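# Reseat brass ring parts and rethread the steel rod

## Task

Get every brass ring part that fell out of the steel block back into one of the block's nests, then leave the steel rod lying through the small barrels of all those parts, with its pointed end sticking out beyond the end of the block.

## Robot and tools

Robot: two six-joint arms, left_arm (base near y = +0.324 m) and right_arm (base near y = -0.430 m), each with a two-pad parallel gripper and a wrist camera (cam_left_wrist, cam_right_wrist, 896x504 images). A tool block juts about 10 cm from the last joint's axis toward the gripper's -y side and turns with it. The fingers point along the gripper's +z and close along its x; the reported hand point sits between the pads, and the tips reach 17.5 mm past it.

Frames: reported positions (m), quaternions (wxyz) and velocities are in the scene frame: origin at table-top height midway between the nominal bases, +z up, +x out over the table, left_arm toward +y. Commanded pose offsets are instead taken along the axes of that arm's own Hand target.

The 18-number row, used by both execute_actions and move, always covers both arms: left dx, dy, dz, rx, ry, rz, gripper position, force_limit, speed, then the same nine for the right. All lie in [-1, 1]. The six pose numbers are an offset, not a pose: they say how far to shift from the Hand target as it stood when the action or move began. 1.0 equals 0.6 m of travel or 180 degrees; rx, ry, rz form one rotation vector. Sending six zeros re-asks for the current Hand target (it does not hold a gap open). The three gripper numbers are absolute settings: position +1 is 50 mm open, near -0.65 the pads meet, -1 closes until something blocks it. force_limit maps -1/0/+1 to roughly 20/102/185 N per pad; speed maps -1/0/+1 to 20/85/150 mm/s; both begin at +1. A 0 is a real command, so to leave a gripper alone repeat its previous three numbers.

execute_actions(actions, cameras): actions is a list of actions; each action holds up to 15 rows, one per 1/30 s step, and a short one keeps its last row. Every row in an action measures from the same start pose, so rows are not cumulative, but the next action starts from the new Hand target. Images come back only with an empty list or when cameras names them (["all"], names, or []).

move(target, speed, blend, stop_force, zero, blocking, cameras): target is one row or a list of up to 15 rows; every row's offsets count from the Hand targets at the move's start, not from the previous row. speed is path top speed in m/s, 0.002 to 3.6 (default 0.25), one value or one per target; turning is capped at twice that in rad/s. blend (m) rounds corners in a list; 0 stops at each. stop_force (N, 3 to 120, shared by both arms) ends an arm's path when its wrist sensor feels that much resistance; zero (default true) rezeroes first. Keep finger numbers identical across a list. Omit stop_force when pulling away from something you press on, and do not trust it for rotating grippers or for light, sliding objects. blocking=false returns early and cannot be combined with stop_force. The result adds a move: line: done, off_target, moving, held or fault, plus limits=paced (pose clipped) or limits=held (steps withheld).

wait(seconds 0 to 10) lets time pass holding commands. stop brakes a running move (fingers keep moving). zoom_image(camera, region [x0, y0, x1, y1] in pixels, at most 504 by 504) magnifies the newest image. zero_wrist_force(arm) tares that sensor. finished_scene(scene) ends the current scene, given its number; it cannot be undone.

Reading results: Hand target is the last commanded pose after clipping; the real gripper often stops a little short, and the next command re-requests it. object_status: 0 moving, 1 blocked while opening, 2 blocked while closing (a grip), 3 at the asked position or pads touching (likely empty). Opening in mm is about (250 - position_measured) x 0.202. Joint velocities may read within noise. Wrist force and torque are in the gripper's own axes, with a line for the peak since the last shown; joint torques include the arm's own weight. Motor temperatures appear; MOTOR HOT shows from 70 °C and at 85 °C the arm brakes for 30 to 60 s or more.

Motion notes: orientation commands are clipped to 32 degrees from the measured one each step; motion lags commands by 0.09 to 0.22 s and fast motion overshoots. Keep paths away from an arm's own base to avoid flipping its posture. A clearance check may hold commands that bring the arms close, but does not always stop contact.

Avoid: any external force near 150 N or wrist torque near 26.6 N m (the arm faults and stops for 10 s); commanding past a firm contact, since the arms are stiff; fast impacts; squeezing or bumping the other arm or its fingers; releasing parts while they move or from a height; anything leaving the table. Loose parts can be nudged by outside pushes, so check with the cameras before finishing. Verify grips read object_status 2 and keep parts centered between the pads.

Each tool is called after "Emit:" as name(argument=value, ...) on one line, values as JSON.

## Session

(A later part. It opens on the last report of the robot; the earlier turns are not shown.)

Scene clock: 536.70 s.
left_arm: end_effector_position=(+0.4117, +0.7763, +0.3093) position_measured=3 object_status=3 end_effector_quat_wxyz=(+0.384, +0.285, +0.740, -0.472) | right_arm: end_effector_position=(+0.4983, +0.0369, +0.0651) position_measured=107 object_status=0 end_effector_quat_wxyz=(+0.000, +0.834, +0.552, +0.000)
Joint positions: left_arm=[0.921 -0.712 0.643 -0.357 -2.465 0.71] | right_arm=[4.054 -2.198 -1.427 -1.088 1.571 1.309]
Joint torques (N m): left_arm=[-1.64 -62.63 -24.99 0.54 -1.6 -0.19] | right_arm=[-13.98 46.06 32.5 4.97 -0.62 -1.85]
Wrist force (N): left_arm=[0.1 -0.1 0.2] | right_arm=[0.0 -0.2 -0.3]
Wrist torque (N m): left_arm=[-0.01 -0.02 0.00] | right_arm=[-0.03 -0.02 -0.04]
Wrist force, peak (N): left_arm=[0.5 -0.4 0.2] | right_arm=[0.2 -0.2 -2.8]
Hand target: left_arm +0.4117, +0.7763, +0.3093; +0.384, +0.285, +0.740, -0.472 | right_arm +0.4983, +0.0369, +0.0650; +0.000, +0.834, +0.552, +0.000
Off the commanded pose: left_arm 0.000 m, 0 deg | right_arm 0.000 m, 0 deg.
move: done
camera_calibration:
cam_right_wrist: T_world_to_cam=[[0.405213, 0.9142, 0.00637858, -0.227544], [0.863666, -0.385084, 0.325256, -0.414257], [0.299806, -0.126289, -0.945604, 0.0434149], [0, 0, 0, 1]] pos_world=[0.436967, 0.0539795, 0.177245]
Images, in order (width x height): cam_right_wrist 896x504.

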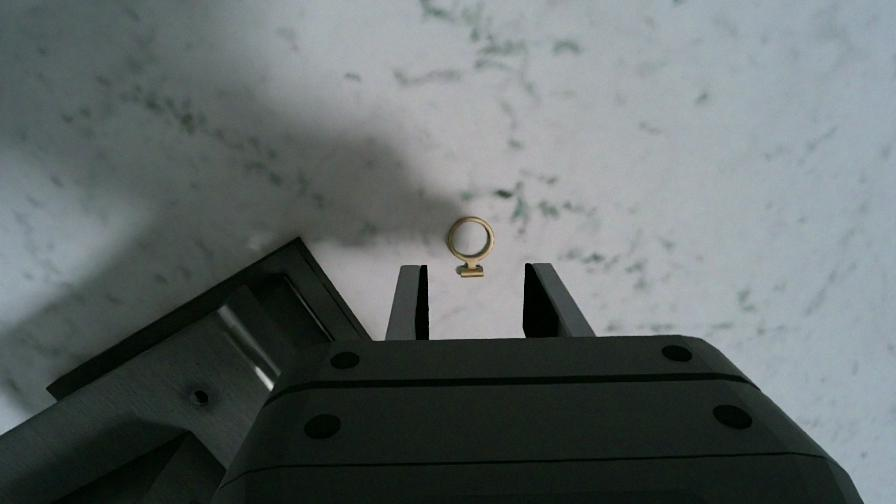

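Emit:
move(target=[[0,0,0,0,0,0,1,1,1,0.001,0.0053,0.0,0,0,-0.006,0.3,-1,-1],[0,0,0,0,0,0,1,1,1,0.001,0.0053,0.065,0,0,-0.006,0.3,-1,-1],[0,0,0,0,0,0,1,1,1,0.001,0.0053,0.077,0,0,-0.006,0.3,-1,-1]], speed=[0.05,0.04,0.01], stop_force=6, cameras=["cam_right_wrist"])

Emit:
zoom_image(camera="cam_right_wrist", region=[400, 220, 560, 340])

Scene clock: 566.70 s.
left_arm: end_effector_position=(+0.4117, +0.7763, +0.3093) position_measured=3 object_status=3 end_effector_quat_wxyz=(+0.384, +0.285, +0.740, -0.472) | right_arm: end_effector_position=(+0.5014, +0.0362, +0.0188) position_measured=107 object_status=3 end_effector_quat_wxyz=(+0.000, +0.829, +0.560, +0.000)
Joint positions: left_arm=[0.921 -0.712 0.643 -0.357 -2.465 0.71] | right_arm=[4.05 -2.257 -1.459 -0.996 1.571 1.286]
Joint torques (N m): left_arm=[-1.45 -61.66 -24.62 0.58 -1.52 -0.19] | right_arm=[11.99 57.18 28.6 0.91 1.22 2.1]
Wrist force (N): left_arm=[0.1 0.0 0.2] | right_arm=[0.0 0.0 -0.3]
Wrist torque (N m): left_arm=[0.00 -0.01 0.00] | right_arm=[-0.01 0.00 -0.05]
Wrist force, peak (N): left_arm=[0.0 -0.6 0.2] | right_arm=[0.0 0.0 -1.2]
Hand target: left_arm +0.4117, +0.7763, +0.3093; +0.384, +0.285, +0.740, -0.472 | right_arm +0.5014, +0.0363, +0.0188; +0.000, +0.829, +0.560, +0.000
Off the commanded pose: left_arm 0.000 m, 0 deg | right_arm 0.000 m, 0 deg.
move: done
camera_calibration:
cam_right_wrist: T_world_to_cam=[[0.387888, 0.921685, 0.00630642, -0.219451], [0.870788, -0.368694, 0.325258, -0.406264], [0.30211, -0.120672, -0.945604, -0.00272864], [0, 0, 0, 1]] pos_world=[0.439717, 0.0521479, 0.130944]
Images, in order (width x height): cam_right_wrist 896x504.

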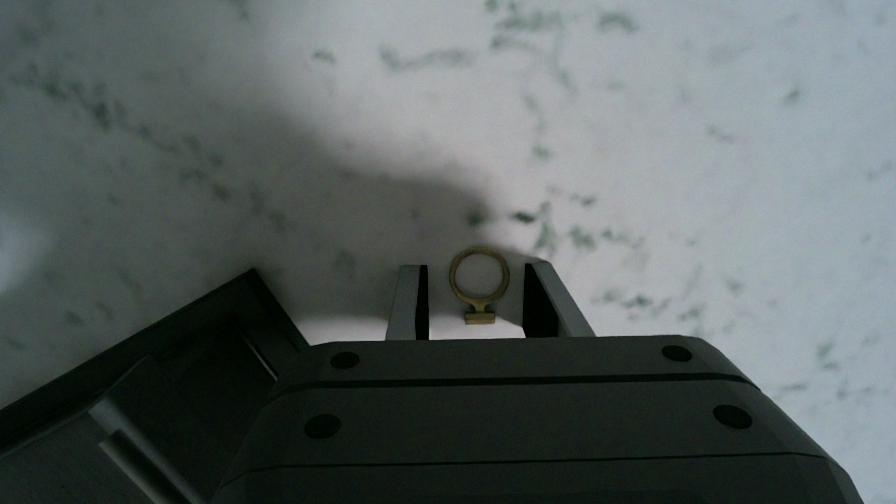

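Scaled by 3.150 from the camera's 896x504 image, which has a finer 1280x720 frame.

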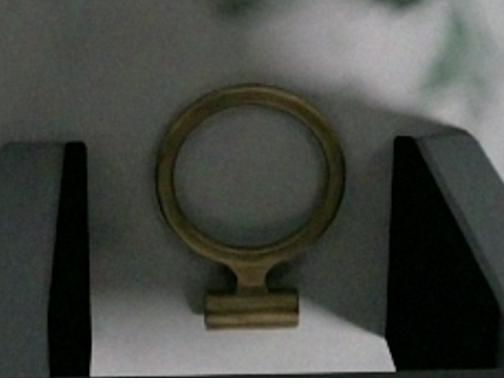

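Emit:
move(target=[[0,0,0,0,0,0,1,1,1,0.0013,0,0,0,0,0,0.3,-1,-1],[0,0,0,0,0,0,1,1,1,0.0013,0,0,0,0,0,-1,-1,-1]], speed=0.02, cameras=["cam_right_wrist"])

Emit:
zoom_image(camera="cam_right_wrist", region=[400, 220, 560, 340])

Scene clock: 571.70 s.
left_arm: end_effector_position=(+0.4117, +0.7763, +0.3093) position_measured=3 object_status=3 end_effector_quat_wxyz=(+0.384, +0.285, +0.740, -0.472) | right_arm: end_effector_position=(+0.5017, +0.0370, +0.0188) position_measured=167 object_status=0 end_effector_quat_wxyz=(+0.000, +0.829, +0.560, +0.000)
Joint positions: left_arm=[0.921 -0.712 0.643 -0.357 -2.465 0.71] | right_arm=[4.05 -2.259 -1.456 -0.998 1.571 1.286]
Joint torques (N m): left_arm=[-0.66 -62.28 -25.37 0.7 -1.51 -0.14] | right_arm=[10.74 46.26 16.99 2.06 1.21 1.67]
Wrist force (N): left_arm=[0.1 -0.4 0.1] | right_arm=[-0.1 -0.3 -0.4]
Wrist torque (N m): left_arm=[-0.07 -0.02 0.00] | right_arm=[-0.04 0.01 -0.05]
Wrist force, peak (N): left_arm=[0.6 0.1 0.0] | right_arm=[-0.1 -0.1 -0.7]
Hand target: left_arm +0.4117, +0.7763, +0.3093; +0.384, +0.285, +0.740, -0.472 | right_arm +0.5017, +0.0370, +0.0188; +0.000, +0.829, +0.560, +0.000
Off the commanded pose: left_arm 0.000 m, 0 deg | right_arm 0.000 m, 0 deg.
move: done
camera_calibration:
cam_right_wrist: T_world_to_cam=[[0.387849, 0.9217, 0.00643025, -0.220305], [0.870773, -0.368689, 0.325305, -0.40623], [0.302205, -0.12057, -0.945587, -0.00277189], [0, 0, 0, 1]] pos_world=[0.440017, 0.0529482, 0.130945]
Images, in order (width x height): cam_right_wrist 896x504.

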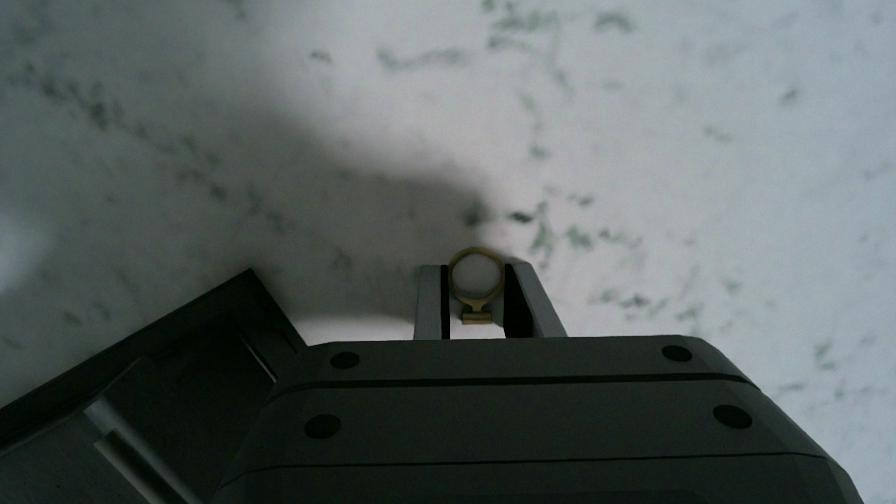

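Scaled by 3.150 from the camera's 896x504 image, which has a finer 1280x720 frame.

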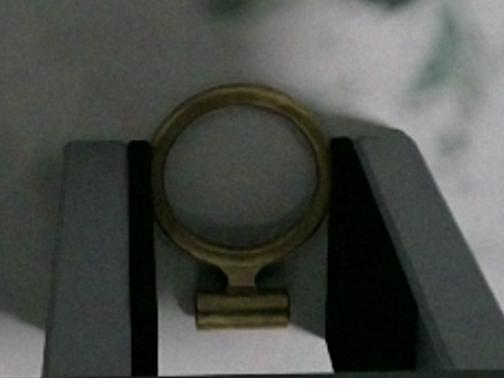

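Emit:
move(target=[[0,0,0,0,0,0,1,1,1,0,0,-0.227,0,0,0,-1,-1,-1],[0,0,0,0,0,0,1,1,1,-0.1675,0.086,-0.227,0,0,0.3427,-1,-1,-1],[0,0,0,0,0,0,1,1,1,-0.1675,0.086,-0.174,0,0,0.3427,-1,-1,-1]], speed=[0.15,0.2,0.1], blend=[0.02,0,0], cameras=["cam_right_wrist"])

Emit:
zoom_image(camera="cam_right_wrist", region=[420, 225, 540, 345])

Scene clock: 583.23 s.
left_arm: end_effector_position=(+0.4117, +0.7763, +0.3093) position_measured=3 object_status=3 end_effector_quat_wxyz=(+0.384, +0.285, +0.740, -0.472) | right_arm: end_effector_position=(+0.5121, -0.0755, +0.1232) position_measured=167 object_status=2 end_effector_quat_wxyz=(+0.000, +0.998, +0.056, +0.000)
Joint positions: left_arm=[0.921 -0.712 0.643 -0.357 -2.465 0.71] | right_arm=[3.926 -2.015 -1.558 -1.14 1.571 2.239]
Joint torques (N m): left_arm=[-0.39 -62.12 -24.89 0.49 -1.61 -0.23] | right_arm=[11.81 47.18 32.05 1.32 -0.69 2.13]
Wrist force (N): left_arm=[0.0 -0.1 0.4] | right_arm=[0.2 0.0 0.1]
Wrist torque (N m): left_arm=[-0.02 0.00 0.00] | right_arm=[0.00 -0.04 0.10]
Wrist force, peak (N): left_arm=[0.4 -0.3 0.3] | right_arm=[-0.5 0.0 2.3]
Hand target: left_arm +0.4117, +0.7763, +0.3093; +0.384, +0.285, +0.740, -0.472 | right_arm +0.5122, -0.0755, +0.1232; +0.000, +0.998, +0.056, +0.000
Off the commanded pose: left_arm 0.000 m, 0 deg | right_arm 0.000 m, 0 deg.
move: done
camera_calibration:
cam_right_wrist: T_world_to_cam=[[0.995396, 0.0956747, 0.00574173, -0.494686], [0.0885869, -0.941218, 0.325977, -0.133567], [0.036592, -0.323968, -0.94536, 0.199777], [0, 0, 0, 1]] pos_world=[0.496931, -0.0136654, 0.235241]
Images, in order (width x height): cam_right_wrist 896x504.

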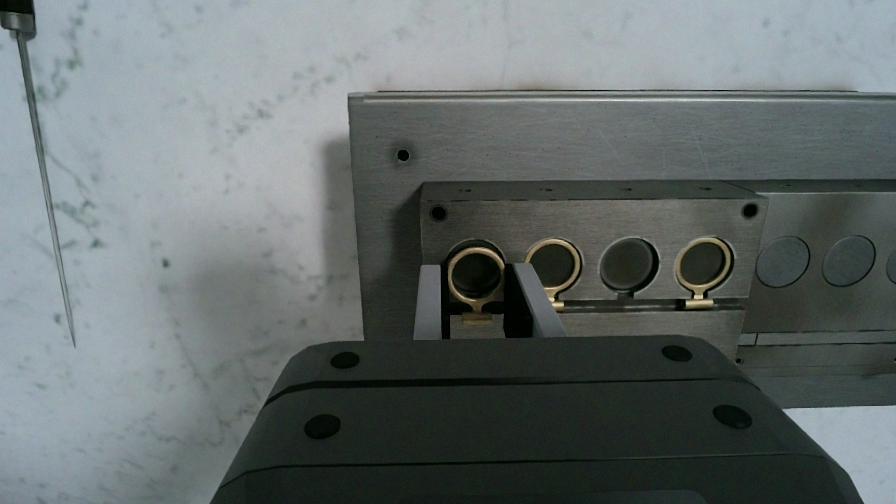

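Scaled by 4.200 from the camera's 896x504 image, which has a finer 1280x720 frame.

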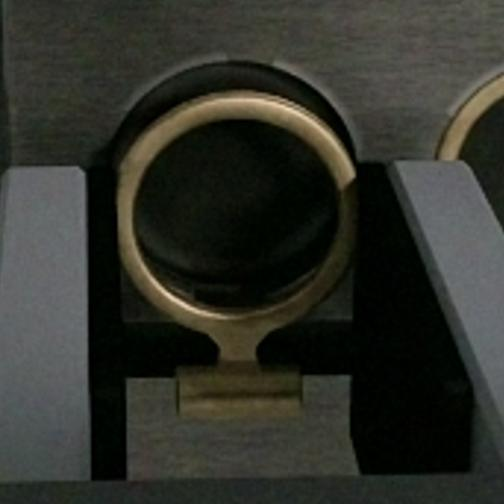

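Emit:
move(target=[[0,0,0,0,0,0,1,1,1,0,-0.0003,0.008,0,0,0,-1,-1,-1]], speed=0.005, stop_force=4, cameras=["cam_right_wrist"])

Emit:
zoom_image(camera="cam_right_wrist", region=[420, 225, 540, 345])

Scene clock: 589.73 s.
left_arm: end_effector_position=(+0.4117, +0.7763, +0.3093) position_measured=3 object_status=3 end_effector_quat_wxyz=(+0.384, +0.285, +0.740, -0.472) | right_arm: end_effector_position=(+0.5121, -0.0753, +0.1184) position_measured=167 object_status=2 end_effector_quat_wxyz=(+0.000, +0.998, +0.056, +0.000)
Joint positions: left_arm=[0.921 -0.712 0.643 -0.357 -2.465 0.71] | right_arm=[3.926 -2.02 -1.564 -1.129 1.571 2.239]
Joint torques (N m): left_arm=[-0.46 -62.15 -24.9 0.61 -1.44 -0.28] | right_arm=[12.2 44.78 21.57 1.78 -0.94 2.09]
Wrist force (N): left_arm=[0.1 -0.3 -0.1] | right_arm=[0.1 0.2 0.2]
Wrist torque (N m): left_arm=[-0.04 -0.01 0.00] | right_arm=[0.01 -0.03 0.03]
Wrist force, peak (N): left_arm=[0.1 -0.6 0.3] | right_arm=[0.1 0.4 0.3]
Hand target: left_arm +0.4117, +0.7763, +0.3093; +0.384, +0.285, +0.740, -0.472 | right_arm +0.5122, -0.0753, +0.1184; +0.000, +0.998, +0.056, +0.000
Off the commanded pose: left_arm 0.000 m, 0 deg | right_arm 0.000 m, 0 deg.
move: done
camera_calibration:
cam_right_wrist: T_world_to_cam=[[0.995392, 0.0957111, 0.00584488, -0.4947], [0.088591, -0.941246, 0.325896, -0.131798], [0.0366934, -0.323877, -0.945387, 0.195262], [0, 0, 0, 1]] pos_world=[0.496931, -0.013465, 0.230442]
Images, in order (width x height): cam_right_wrist 896x504.

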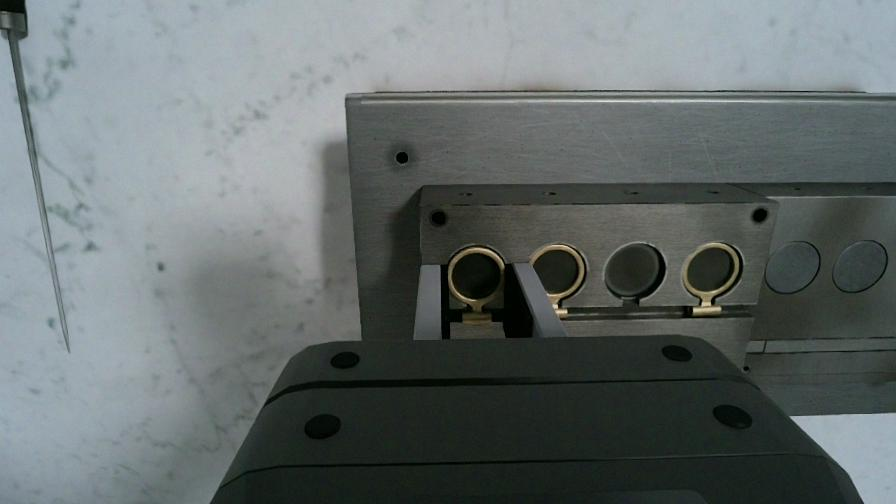

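Scaled by 4.200 from the camera's 896x504 image, which has a finer 1280x720 frame.

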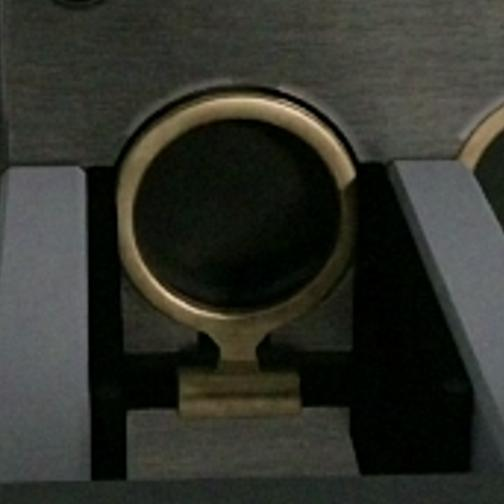

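Emit:
move(target=[[0,0,0,0,0,0,1,1,1,0,0,-0.0001,0,0,0,0,-1,-1],[0,0,0,0,0,0,1,1,1,0,0,-0.017,0,0,0,0,-1,-1],[0,0,0,0,0,0,1,1,1,0.02,0.05,-0.017,0,0,0,0,-1,-1]], speed=[0.02,0.02,0.1], cameras=["cam_right_wrist"])

Emit:
zoom_image(camera="cam_right_wrist", region=[350, 120, 530, 260])

Emit:
zoom_image(camera="cam_right_wrist", region=[530, 120, 710, 260])

Scene clock: 597.50 s.
left_arm: end_effector_position=(+0.4117, +0.7763, +0.3093) position_measured=3 object_status=3 end_effector_quat_wxyz=(+0.384, +0.285, +0.740, -0.472) | right_arm: end_effector_position=(+0.5275, -0.1039, +0.1286) position_measured=152 object_status=3 end_effector_quat_wxyz=(+0.000, +0.998, +0.056, +0.000)
Joint positions: left_arm=[0.921 -0.712 0.643 -0.357 -2.465 0.71] | right_arm=[3.877 -2.005 -1.557 -1.15 1.571 2.19]
Joint torques (N m): left_arm=[-0.59 -61.98 -25.34 0.57 -1.6 -0.31] | right_arm=[11.01 36.24 27.09 4.67 1.36 2.37]
Wrist force (N): left_arm=[0.3 0.2 -0.1] | right_arm=[0.0 -0.2 -0.2]
Wrist torque (N m): left_arm=[0.03 -0.05 0.00] | right_arm=[-0.03 -0.01 -0.06]
Wrist force, peak (N): left_arm=[0.1 -0.5 0.3] | right_arm=[0.8 2.4 -0.2]
Hand target: left_arm +0.4117, +0.7763, +0.3093; +0.384, +0.285, +0.740, -0.472 | right_arm +0.5274, -0.1038, +0.1286; +0.000, +0.998, +0.056, +0.000
Off the commanded pose: left_arm 0.000 m, 0 deg | right_arm 0.000 m, 0 deg.
move: done
camera_calibration:
cam_right_wrist: T_world_to_cam=[[0.995397, 0.0956495, 0.00597138, -0.507288], [0.0884916, -0.941253, 0.325903, -0.163381], [0.0367931, -0.323875, -0.945384, 0.195123], [0, 0, 0, 1]] pos_world=[0.512232, -0.0420651, 0.240742]
Images, in order (width x height): cam_right_wrist 896x504.

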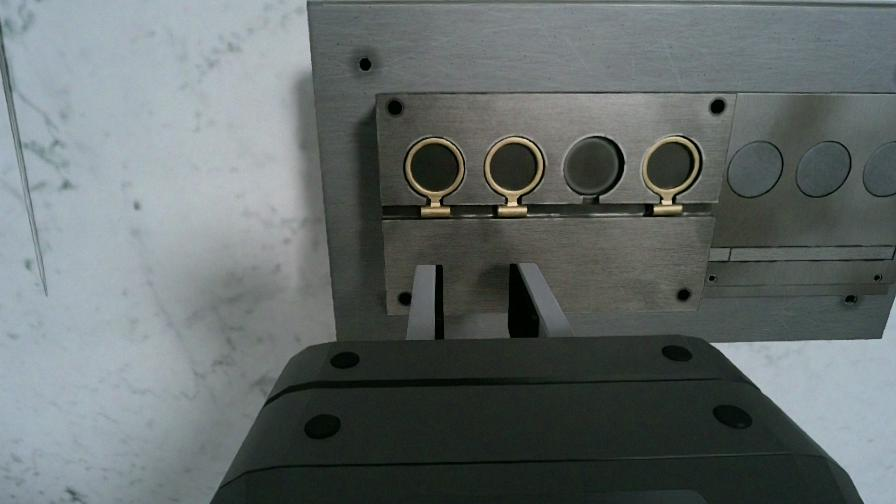

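Scaled by 2.800 from the camera's 896x504 image, which has a finer 1280x720 frame.

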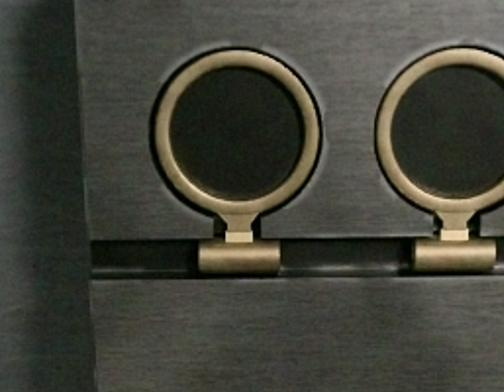

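Scaled by 2.800 from the camera's 896x504 image, which has a finer 1280x720 frame.

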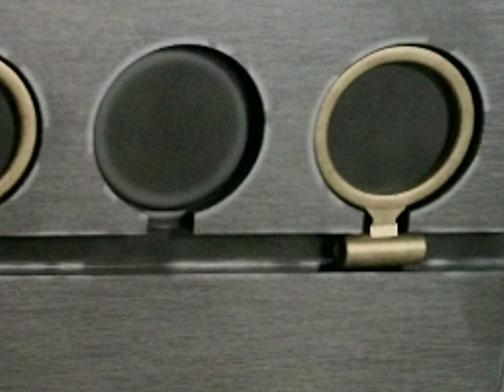

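Emit:
move(target=[[0,0,0,0,0,0,1,1,1,0,0,-0.119,0,0,0,0,-1,-1],[0,0,0,0,0,0,1,1,1,-0.351,-0.2403,-0.119,0,0,0.5356,0.3,-1,-1]], speed=[0.2,0.3], blend=[0.03,0])

Emit:
move(target=[[0,0,0,0,0,0,1,1,1,0,0,0.08,0,0,0.49,0.3,-1,-1]], speed=0.4, cameras=["cam_right_wrist"])

Scene clock: 629.07 s.
left_arm: end_effector_position=(+0.4117, +0.7763, +0.3093) position_measured=3 object_status=3 end_effector_quat_wxyz=(+0.384, +0.285, +0.740, -0.472) | right_arm: end_effector_position=(+0.3021, +0.0159, +0.2002) position_measured=107 object_status=0 end_effector_quat_wxyz=(+0.000, +0.707, -0.707, +0.000)
Joint positions: left_arm=[0.921 -0.712 0.643 -0.357 -2.465 0.71] | right_arm=[4.31 -1.738 -1.721 -1.254 1.571 4.305]
Joint torques (N m): left_arm=[-0.61 -62.76 -25.04 0.54 -1.44 -0.08] | right_arm=[-14.44 23.64 34.11 2.14 1.12 2.11]
Wrist force (N): left_arm=[0.1 -0.1 0.1] | right_arm=[0.1 0.0 -0.1]
Wrist torque (N m): left_arm=[-0.01 -0.02 0.00] | right_arm=[0.01 0.00 0.03]
Wrist force, peak (N): left_arm=[0.2 -0.5 0.1] | right_arm=[0.2 0.1 2.8]
Hand target: left_arm +0.4117, +0.7763, +0.3093; +0.384, +0.285, +0.740, -0.472 | right_arm +0.3021, +0.0159, +0.2002; +0.000, +0.707, -0.707, +0.000
Off the commanded pose: left_arm 0.000 m, 0 deg | right_arm 0.000 m, 0 deg.
move: done

Scene clock: 631.53 s.
left_arm: end_effector_position=(+0.4117, +0.7763, +0.3093) position_measured=3 object_status=3 end_effector_quat_wxyz=(+0.384, +0.285, +0.740, -0.472) | right_arm: end_effector_position=(+0.3020, +0.0159, +0.1521) position_measured=107 object_status=3 end_effector_quat_wxyz=(+0.000, -0.016, +1.000, +0.000)
Joint positions: left_arm=[0.921 -0.712 0.643 -0.357 -2.465 0.71] | right_arm=[4.31 -1.78 -1.801 -1.131 1.571 5.844]
Joint torques (N m): left_arm=[0.48 -62.49 -25.4 0.49 -1.51 -0.18] | right_arm=[10.1 38.77 30.6 0.32 -0.03 1.83]
Wrist force (N): left_arm=[0.2 -0.3 0.0] | right_arm=[0.1 -0.1 -0.3]
Wrist torque (N m): left_arm=[-0.06 -0.03 0.01] | right_arm=[-0.02 -0.01 0.10]
Wrist force, peak (N): left_arm=[0.3 -0.6 0.2] | right_arm=[-0.3 0.2 -0.5]
Hand target: left_arm +0.4117, +0.7763, +0.3093; +0.384, +0.285, +0.740, -0.472 | right_arm +0.3021, +0.0159, +0.1522; +0.000, -0.016, +1.000, +0.000
Off the commanded pose: left_arm 0.000 m, 0 deg | right_arm 0.000 m, 0 deg.
move: done
camera_calibration:
cam_right_wrist: T_world_to_cam=[[-0.999849, -0.0157582, 0.00739074, 0.309609], [-0.0124913, 0.94536, 0.325788, -0.0377178], [-0.0121208, 0.325647, -0.945414, 0.268819], [0, 0, 0, 1]] pos_world=[0.312349, -0.0470042, 0.264145]
Images, in order (width x height): cam_right_wrist 896x504.

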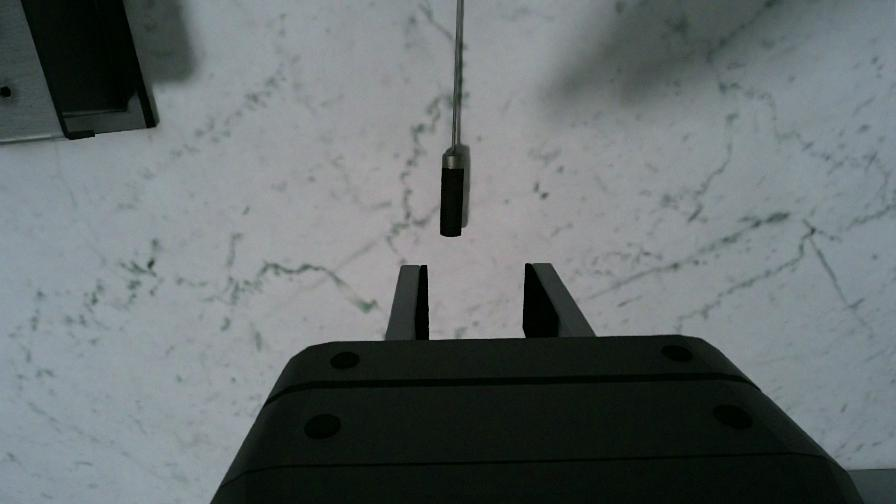

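Emit:
zoom_image(camera="cam_right_wrist", region=[400, 130, 510, 250])

Emit:
zoom_image(camera="cam_right_wrist", region=[400, 0, 520, 160])

Scaled by 4.200 from the camera's 896x504 image, which has a finer 1280x720 frame.

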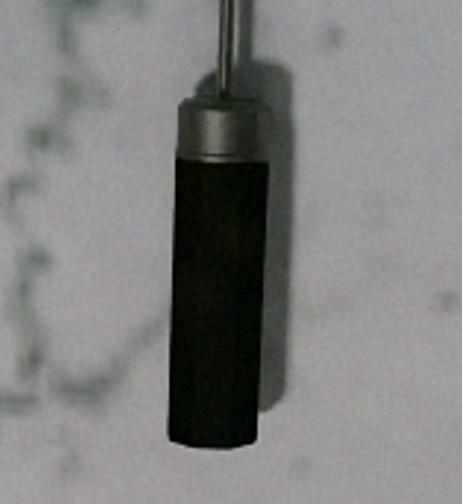

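Scaled by 3.150 from the camera's 896x504 image, which has a finer 1280x720 frame.

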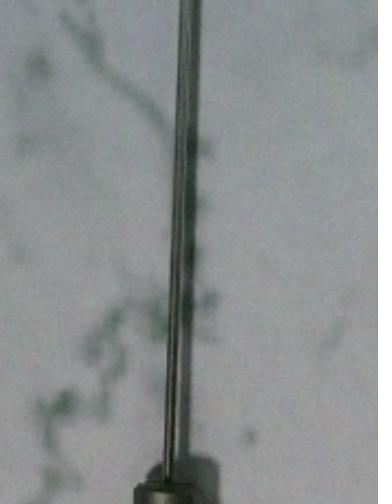

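Emit:
move(target=[[0,0,0,0,0,0,1,1,1,-0.0098,0.0007,0.1537,0,0,0.0189,0.3,-1,-1]], speed=0.15, cameras=["cam_right_wrist"])

Emit:
zoom_image(camera="cam_right_wrist", region=[400, 200, 550, 340])

Scene clock: 656.20 s.
left_arm: end_effector_position=(+0.4117, +0.7763, +0.3093) position_measured=3 object_status=3 end_effector_quat_wxyz=(+0.384, +0.285, +0.740, -0.472) | right_arm: end_effector_position=(+0.3079, +0.0164, +0.0600) position_measured=107 object_status=3 end_effector_quat_wxyz=(+0.000, +0.014, +1.000, +0.000)
Joint positions: left_arm=[0.921 -0.712 0.643 -0.357 -2.465 0.71] | right_arm=[4.3 -1.908 -1.906 -0.898 1.571 5.895]
Joint torques (N m): left_arm=[-0.4 -62.13 -25.45 0.62 -1.49 -0.13] | right_arm=[-0.04 31.19 29.72 3.03 -0.79 -2.17]
Wrist force (N): left_arm=[0.1 -0.2 0.3] | right_arm=[0.4 0.1 -0.4]
Wrist torque (N m): left_arm=[-0.03 -0.03 0.00] | right_arm=[0.03 -0.05 0.08]
Wrist force, peak (N): left_arm=[0.2 -0.3 0.4] | right_arm=[0.3 0.1 -2.4]
Hand target: left_arm +0.4117, +0.7763, +0.3093; +0.384, +0.285, +0.740, -0.472 | right_arm +0.3078, +0.0165, +0.0600; +0.000, +0.014, +1.000, +0.000
Off the commanded pose: left_arm 0.000 m, 0 deg | right_arm 0.000 m, 0 deg.
move: done
camera_calibration:
cam_right_wrist: T_world_to_cam=[[-0.999, 0.0441034, 0.00739686, 0.314982], [0.0441054, 0.944395, 0.32584, -0.0255487], [0.00738512, 0.325841, -0.945396, 0.175641], [0, 0, 0, 1]] pos_world=[0.314496, -0.0469945, 0.172045]
Images, in order (width x height): cam_right_wrist 896x504.

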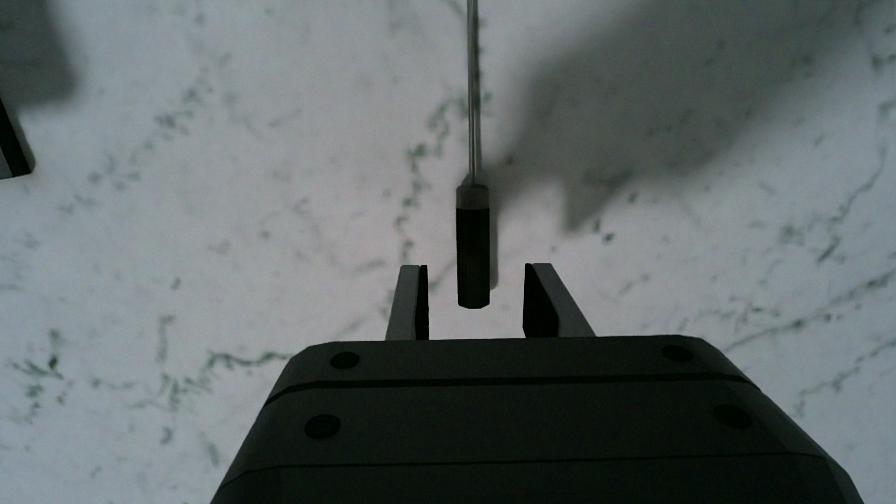

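Scaled by 3.360 from the camera's 896x504 image, which has a finer 1280x720 frame.

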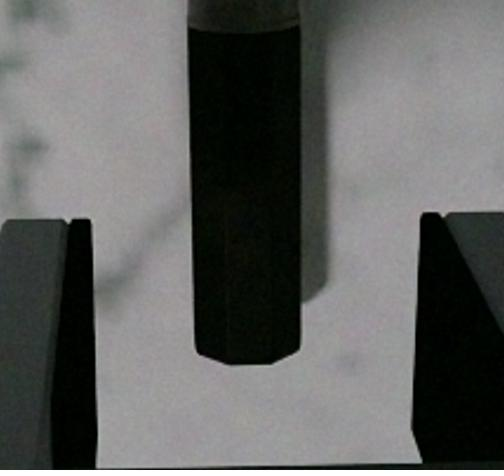

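Emit:
move(target=[[0,0,0,0,0,0,1,1,1,0.0023,0,0.05,0,0,0,0.3,-1,-1],[0,0,0,0,0,0,1,1,1,0.0023,0,0.0683,0,0,0,0.3,-1,-1]], speed=[0.06,0.015], stop_force=6)

Emit:
move(target=[[0,0,0,0,0,0,1,1,1,0,0,0,0,0,0,-1,-0.8,-1]], cameras=["cam_right_wrist"])

Emit:
zoom_image(camera="cam_right_wrist", region=[400, 200, 550, 340])

Scene clock: 669.73 s.
left_arm: end_effector_position=(+0.4117, +0.7763, +0.3093) position_measured=3 object_status=3 end_effector_quat_wxyz=(+0.384, +0.285, +0.740, -0.472) | right_arm: end_effector_position=(+0.3064, +0.0166, +0.0190) position_measured=107 object_status=3 end_effector_quat_wxyz=(+0.000, +0.014, +1.000, +0.000)
Joint positions: left_arm=[0.921 -0.712 0.643 -0.357 -2.465 0.71] | right_arm=[4.303 -1.975 -1.944 -0.793 1.571 5.897]
Joint torques (N m): left_arm=[-0.54 -62.72 -25.34 0.54 -1.38 -0.26] | right_arm=[-7.64 42.77 28.11 0.65 -0.37 -1.92]
Wrist force (N): left_arm=[0.2 -0.3 0.1] | right_arm=[0.2 0.0 -0.2]
Wrist torque (N m): left_arm=[-0.04 -0.03 0.00] | right_arm=[0.01 -0.03 -0.05]
Wrist force, peak (N): left_arm=[-0.1 -0.6 0.2] | right_arm=[0.0 0.0 -1.2]
Hand target: left_arm +0.4117, +0.7763, +0.3093; +0.384, +0.285, +0.740, -0.472 | right_arm +0.3064, +0.0166, +0.0190; +0.000, +0.014, +1.000, +0.000
Off the commanded pose: left_arm 0.000 m, 0 deg | right_arm 0.000 m, 0 deg.
move: done

Scene clock: 670.80 s.
left_arm: end_effector_position=(+0.4117, +0.7763, +0.3093) position_measured=3 object_status=3 end_effector_quat_wxyz=(+0.384, +0.285, +0.740, -0.472) | right_arm: end_effector_position=(+0.3064, +0.0166, +0.0190) position_measured=193 object_status=0 end_effector_quat_wxyz=(+0.000, +0.014, +1.000, +0.000)
Joint positions: left_arm=[0.921 -0.712 0.643 -0.357 -2.465 0.71] | right_arm=[4.303 -1.975 -1.944 -0.793 1.571 5.897]
Joint torques (N m): left_arm=[-0.48 -62.12 -24.87 0.46 -1.72 -0.28] | right_arm=[-14.19 43.23 28.51 0.55 -0.28 -1.97]
Wrist force (N): left_arm=[0.1 -0.2 0.0] | right_arm=[0.3 0.2 0.0]
Wrist torque (N m): left_arm=[-0.04 -0.02 0.00] | right_arm=[0.03 -0.04 -0.05]
Wrist force, peak (N): left_arm=[0.3 -0.3 -0.2] | right_arm=[0.2 0.1 -0.4]
Hand target: left_arm +0.4117, +0.7763, +0.3093; +0.384, +0.285, +0.740, -0.472 | right_arm +0.3064, +0.0166, +0.0190; +0.000, +0.014, +1.000, +0.000
Off the commanded pose: left_arm 0.000 m, 0 deg | right_arm 0.000 m, 0 deg.
move: done
camera_calibration:
cam_right_wrist: T_world_to_cam=[[-0.999008, 0.0439128, 0.00733537, 0.313785], [0.0439044, 0.944373, 0.325933, -0.0121678], [0.00738532, 0.325932, -0.945364, 0.136858], [0, 0, 0, 1]] pos_world=[0.312997, -0.0468945, 0.131044]
Images, in order (width x height): cam_right_wrist 896x504.

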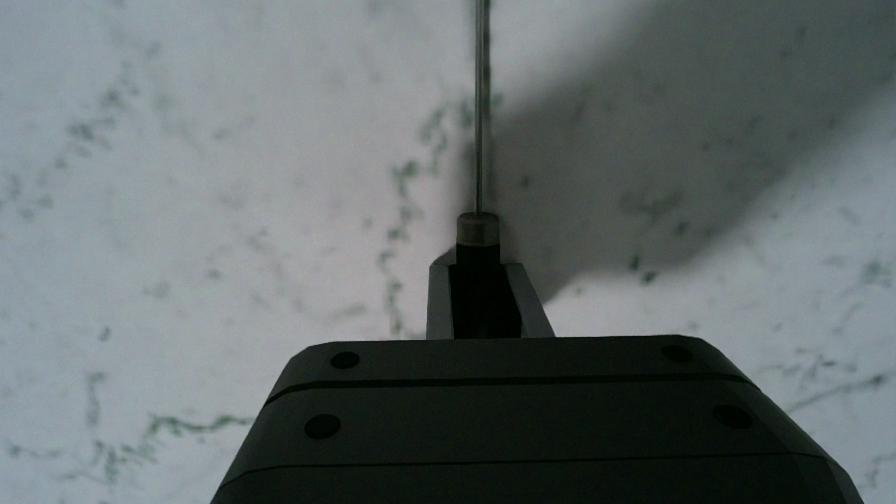

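Scaled by 3.360 from the camera's 896x504 image, which has a finer 1280x720 frame.

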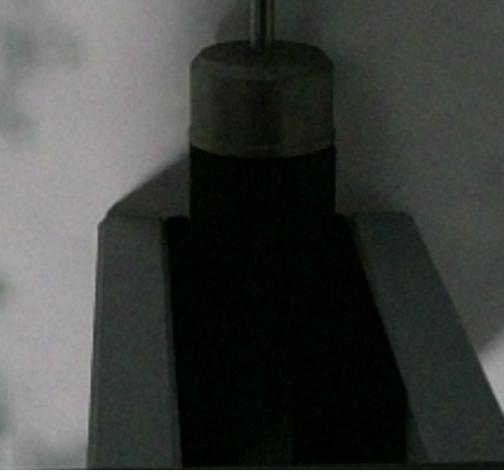

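Emit:
move(target=[[0,0,0,0,0,0,1,1,1,0,0,-0.05,0,0,0,-1,-0.8,-1],[-0.1517,-0.2697,0.9205,-0.3295,0.268,-0.199,1,1,1,0,0,-0.25,0,0,0,-1,-0.8,-1],[-0.1517,-0.2697,0.9205,-0.3295,0.268,-0.199,1,1,1,0.0285,-0.2065,-0.25,0,0,-0.5439,-1,-0.8,-1]], speed=[0.05,0.3,0.2], cameras=["all"])

Scene clock: 714.57 s.
left_arm: end_effector_position=(+0.4997, +0.2005, +0.3203) position_measured=3 object_status=3 end_effector_quat_wxyz=(+0.000, +0.000, +1.000, +0.000) | right_arm: end_effector_position=(+0.2860, -0.1069, +0.1690) position_measured=193 object_status=2 end_effector_quat_wxyz=(+0.000, +0.745, -0.667, +0.000)
Joint positions: left_arm=[-0.532 -1.562 1.583 -1.592 -1.571 -2.077] | right_arm=[4.231 -1.518 -2.041 -1.154 1.571 4.117]
Joint torques (N m): left_arm=[-8.69 -21.6 -29.75 -2.22 1.11 -0.91] | right_arm=[3.03 13.06 32.5 2.58 1.49 -1.45]
Wrist force (N): left_arm=[0.3 -1.3 -1.5] | right_arm=[0.0 -0.1 0.0]
Wrist torque (N m): left_arm=[0.18 -0.64 -0.03] | right_arm=[-0.02 0.02 -0.04]
Wrist force, peak (N): left_arm=[-0.4 -5.1 -1.4] | right_arm=[0.4 0.3 -1.0]
Hand target: left_arm +0.4997, +0.2005, +0.3203; +0.000, +0.000, +1.000, +0.000 | right_arm +0.2860, -0.1068, +0.1690; +0.000, +0.745, -0.667, +0.000
Off the commanded pose: left_arm 0.000 m, 0 deg | right_arm 0.000 m, 0 deg.
move: done
camera_calibration:
cam_left_wrist: T_world_to_cam=[[-0.999782, -0.0040584, -0.020463, 0.517674], [-0.0107095, 0.941624, 0.336496, -0.273545], [0.0179028, 0.336642, -0.941463, 0.356923], [0, 0, 0, 1]] pos_world=[0.508242, 0.139522, 0.43867]
cam_right_wrist: T_world_to_cam=[[0.093443, -0.995603, 0.0065509, -0.125699], [-0.941215, -0.0861891, 0.326629, 0.227867], [-0.324628, -0.036687, -0.94513, 0.375235], [0, 0, 0, 1]] pos_world=[0.348029, -0.0917404, 0.281041]

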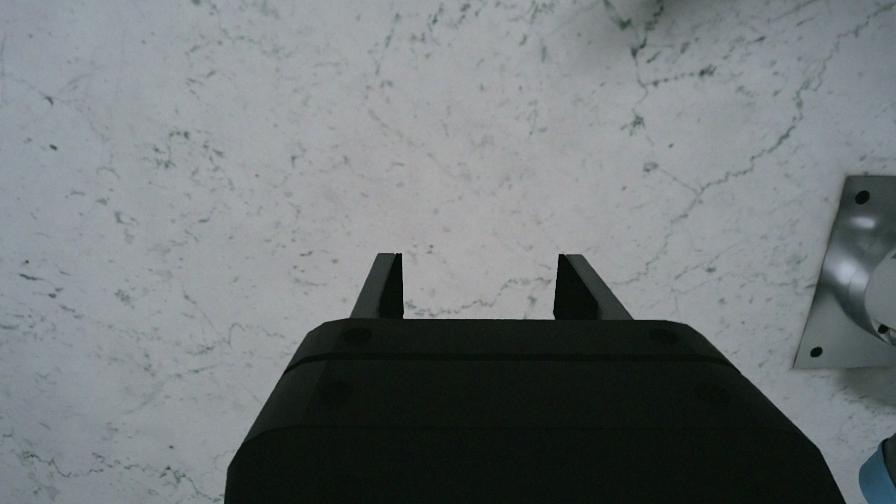

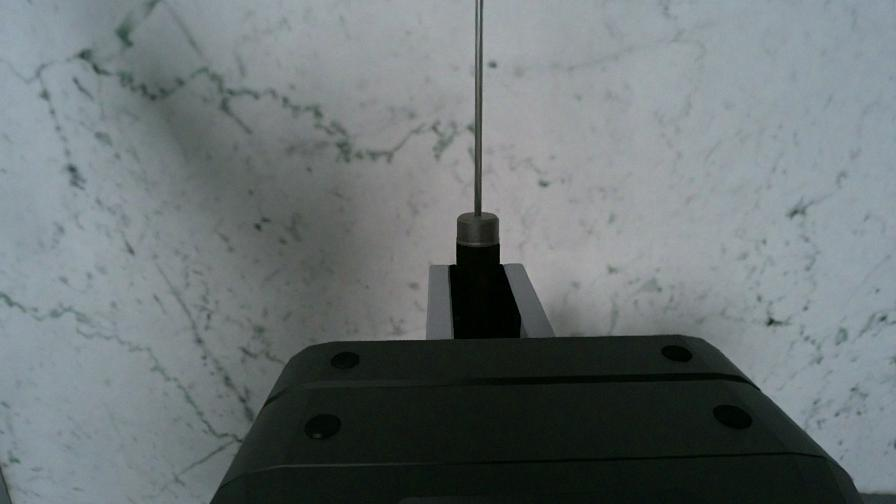

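Emit:
move(target=[[-0.0333,-0.3833,0.18,0,0,0,1,1,1,0,0,0,0,0,0,-1,-0.8,-1]], speed=[0.2], cameras=["cam_left_wrist"])

Scene clock: 721.57 s.
left_arm: end_effector_position=(+0.5175, -0.0094, +0.2219) position_measured=3 object_status=3 end_effector_quat_wxyz=(+0.000, +0.000, +1.000, +0.000) | right_arm: end_effector_position=(+0.2860, -0.1068, +0.1690) position_measured=193 object_status=2 end_effector_quat_wxyz=(+0.000, +0.745, -0.667, +0.000)
Joint positions: left_arm=[-0.818 -1.29 1.521 -1.803 -1.571 -2.363] | right_arm=[4.231 -1.518 -2.041 -1.154 1.571 4.116]
Joint torques (N m): left_arm=[5.5 -44.47 -17.58 -1.21 -1.16 1.28] | right_arm=[11.14 12.93 33.56 4.27 1.04 -1.08]
Wrist force (N): left_arm=[0.1 -1.5 -1.9] | right_arm=[0.3 -0.1 0.1]
Wrist torque (N m): left_arm=[0.15 -0.65 0.10] | right_arm=[-0.03 -0.04 -0.02]
Wrist force, peak (N): left_arm=[2.4 -14.0 7.8] | right_arm=[0.3 -0.3 0.1]
Hand target: left_arm +0.5175, -0.0093, +0.2219; +0.000, +0.000, +1.000, +0.000 (not the last commanded pose) | right_arm +0.2860, -0.1068, +0.1690; +0.000, +0.745, -0.667, +0.000
Off the commanded pose: left_arm 0.022 m, 0 deg | right_arm 0.000 m, 0 deg.
move: held (left_arm; a check stopped the path); limits=held
pose unreachable (left arm): on one or more control steps of this call, first in action 0 (counted from 0), this arm could not follow its commanded pose, so it was not sent that pose on those steps. It may still have moved: this result reports where it is.
cause: moving toward the commanded pose would bring a part of the arm too close to another arm (a part of this arm just beyond joint 3 (elbow) and a part of the right arm just beyond its joint 5 (wrist 2), where that arm would come to rest).
camera_calibration:
cam_left_wrist: T_world_to_cam=[[-0.99978, -0.00390096, -0.0206162, 0.532667], [-0.0106088, 0.9417, 0.336285, -0.0426667], [0.0181024, 0.33643, -0.941534, 0.334497], [0, 0, 0, 1]] pos_world=[0.526042, -0.0702776, 0.34027]
Images, in order (width x height): cam_left_wrist 896x504.

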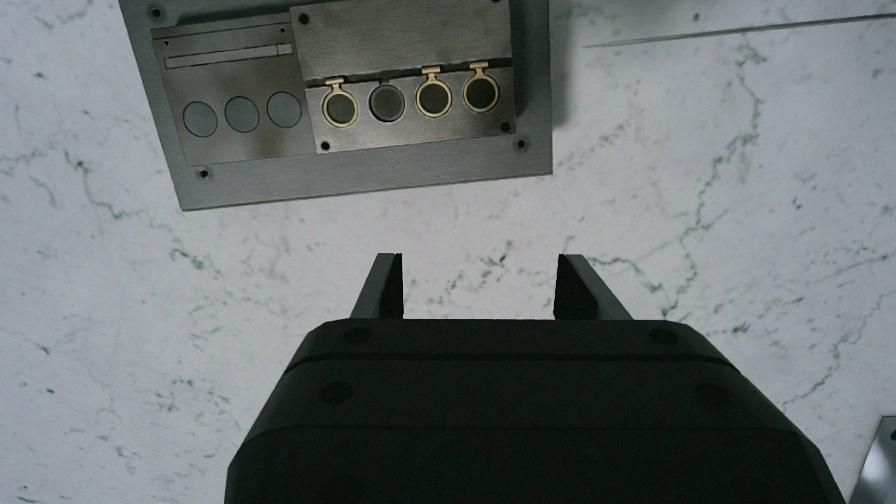

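Emit:
zoom_image(camera="cam_left_wrist", region=[460, 0, 640, 120])

Scaled by 2.800 from the camera's 896x504 image, which has a finer 1280x720 frame.

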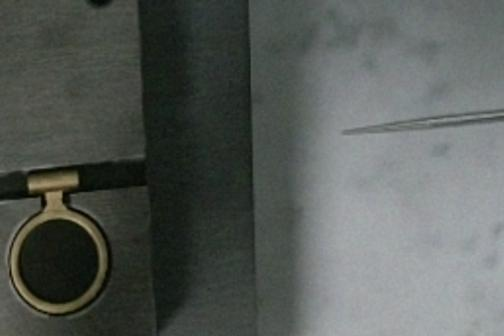

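Emit:
move(target=[[0.029,0.183,0,0.3594,0,0,1,1,1,0,0,0,0,0,0,-1,-0.8,-1],[0.029,0.0323,0.1115,0.3594,0,0,1,1,1,0,0,0,0,0,0,-1,-0.8,-1]], speed=[0.25,0.15], cameras=["cam_left_wrist"])

Scene clock: 757.27 s.
left_arm: end_effector_position=(+0.5001, +0.0100, +0.1550) position_measured=3 object_status=3 end_effector_quat_wxyz=(+0.000, +0.000, +0.845, -0.535) | right_arm: end_effector_position=(+0.2860, -0.1068, +0.1690) position_measured=193 object_status=2 end_effector_quat_wxyz=(+0.000, +0.745, -0.667, +0.000)
Joint positions: left_arm=[-0.452 -1.064 2.083 -3.31 -2.538 -2.387] | right_arm=[4.231 -1.518 -2.041 -1.154 1.571 4.116]
Joint torques (N m): left_arm=[-1.35 -35.22 -3.43 -3.53 -1.94 -0.3] | right_arm=[11.6 12.55 33.24 3.5 -0.34 1.85]
Wrist force (N): left_arm=[2.6 0.2 -1.9] | right_arm=[0.0 0.1 0.2]
Wrist torque (N m): left_arm=[0.04 -0.70 0.37] | right_arm=[0.01 0.01 -0.03]
Wrist force, peak (N): left_arm=[2.6 -1.0 -4.1] | right_arm=[0.2 -0.3 0.2]
Hand target: left_arm +0.5001, +0.0100, +0.1550; +0.000, +0.000, +0.845, -0.535 | right_arm +0.2860, -0.1068, +0.1690; +0.000, +0.745, -0.667, +0.000
Off the commanded pose: left_arm 0.000 m, 0 deg | right_arm 0.000 m, 0 deg.
move: done
camera_calibration:
cam_left_wrist: T_world_to_cam=[[-0.999781, -0.0201627, -0.00557106, 0.511817], [-0.0103087, 0.706647, -0.707491, 0.125459], [0.0182017, -0.707279, -0.7067, 0.239354], [0, 0, 0, 1]] pos_world=[0.508641, 0.0909543, 0.260764]
Images, in order (width x height): cam_left_wrist 896x504.

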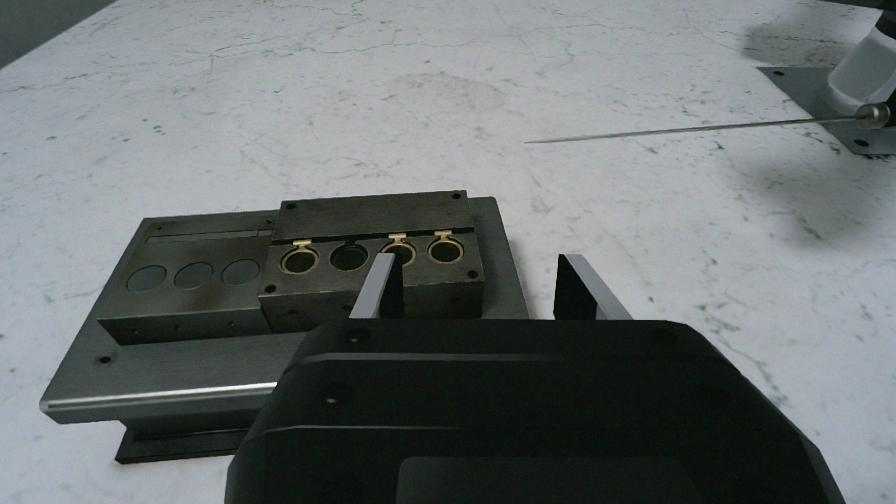

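Emit:
zoom_image(camera="cam_left_wrist", region=[260, 180, 500, 330])

Emit:
zoom_image(camera="cam_left_wrist", region=[500, 90, 700, 190])

Emit:
zoom_image(camera="cam_left_wrist", region=[696, 60, 896, 180])

Scaled by 2.100 from the camera's 896x504 image, which has a finer 1280x720 frame.

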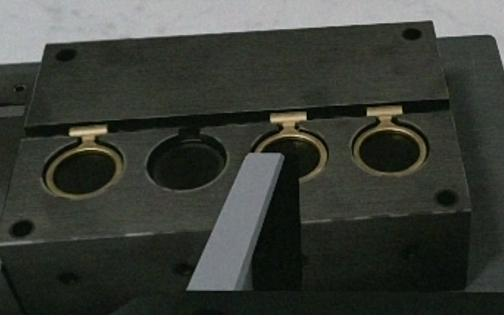

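Scaled by 2.520 from the camera's 896x504 image, which has a finer 1280x720 frame.

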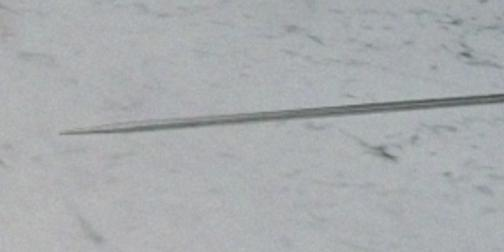

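Scaled by 2.520 from the camera's 896x504 image, which has a finer 1280x720 frame.

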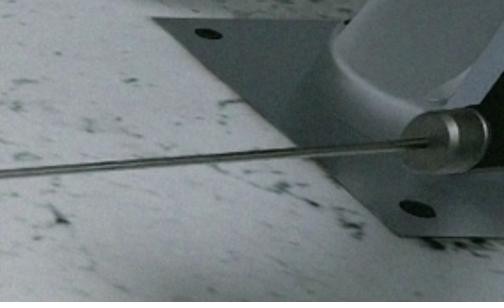

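Emit:
move(target=[[0,0,0,0,0,0,1,1,1,0,0,0.097,0.0094,0,0,-1,-0.8,-1]], speed=[0.1], cameras=["cam_left_wrist"])

Emit:
zoom_image(camera="cam_left_wrist", region=[440, 170, 600, 290])

Emit:
zoom_image(camera="cam_left_wrist", region=[696, 110, 896, 230])

Scene clock: 787.13 s.
left_arm: end_effector_position=(+0.5001, +0.0100, +0.1550) position_measured=3 object_status=3 end_effector_quat_wxyz=(+0.000, +0.000, +0.845, -0.535) | right_arm: end_effector_position=(+0.2859, -0.1068, +0.1108) position_measured=193 object_status=2 end_effector_quat_wxyz=(-0.011, +0.745, -0.667, +0.010)
Joint positions: left_arm=[-0.452 -1.064 2.083 -3.31 -2.538 -2.387] | right_arm=[4.246 -1.582 -2.153 -0.962 1.547 4.131]
Joint torques (N m): left_arm=[-3.44 -30.43 -4.5 -3.83 -0.48 -0.69] | right_arm=[-13.94 25.65 28.62 2.9 1.34 -1.93]
Wrist force (N): left_arm=[2.4 0.2 -1.7] | right_arm=[0.2 -0.1 0.3]
Wrist torque (N m): left_arm=[0.03 -0.66 0.37] | right_arm=[-0.01 0.00 -0.06]
Wrist force, peak (N): left_arm=[2.9 0.0 -1.7] | right_arm=[0.2 0.3 1.8]
Hand target: left_arm +0.5001, +0.0100, +0.1550; +0.000, +0.000, +0.845, -0.535 | right_arm +0.2860, -0.1068, +0.1108; -0.011, +0.745, -0.667, +0.010
Off the commanded pose: left_arm 0.000 m, 0 deg | right_arm 0.000 m, 0 deg.
move: done
camera_calibration:
cam_left_wrist: T_world_to_cam=[[-0.999782, -0.020163, -0.00542967, 0.51168], [-0.0104089, 0.706647, -0.70749, 0.125438], [0.018102, -0.707279, -0.706703, 0.239337], [0, 0, 0, 1]] pos_world=[0.508542, 0.0909543, 0.260665]
Images, in order (width x height): cam_left_wrist 896x504.

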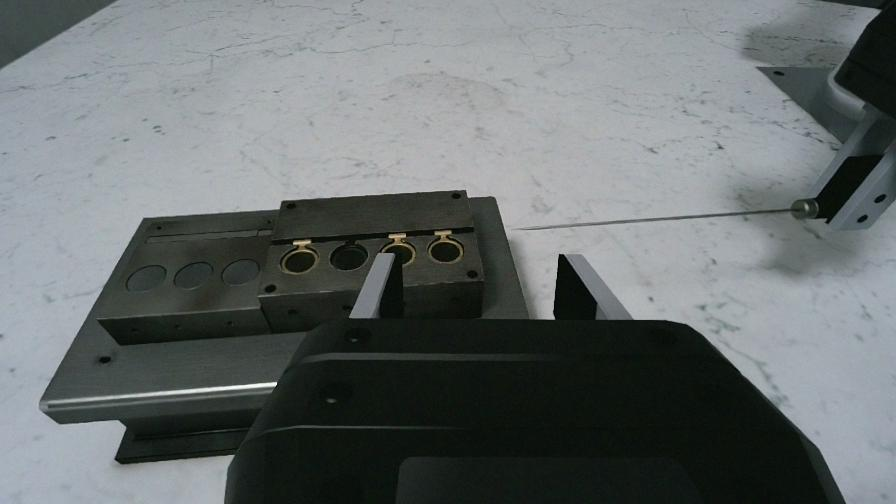

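Scaled by 3.150 from the camera's 896x504 image, which has a finer 1280x720 frame.

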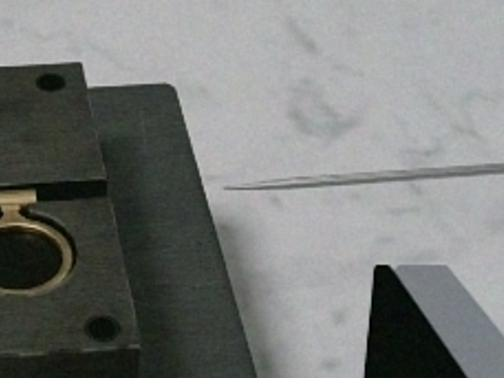

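Scaled by 2.520 from the camera's 896x504 image, which has a finer 1280x720 frame.

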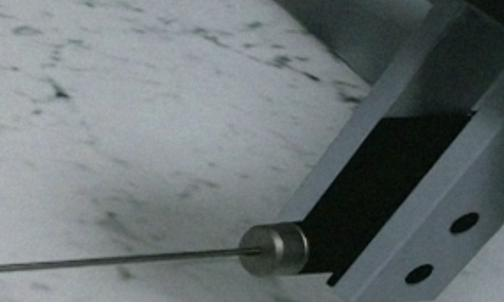

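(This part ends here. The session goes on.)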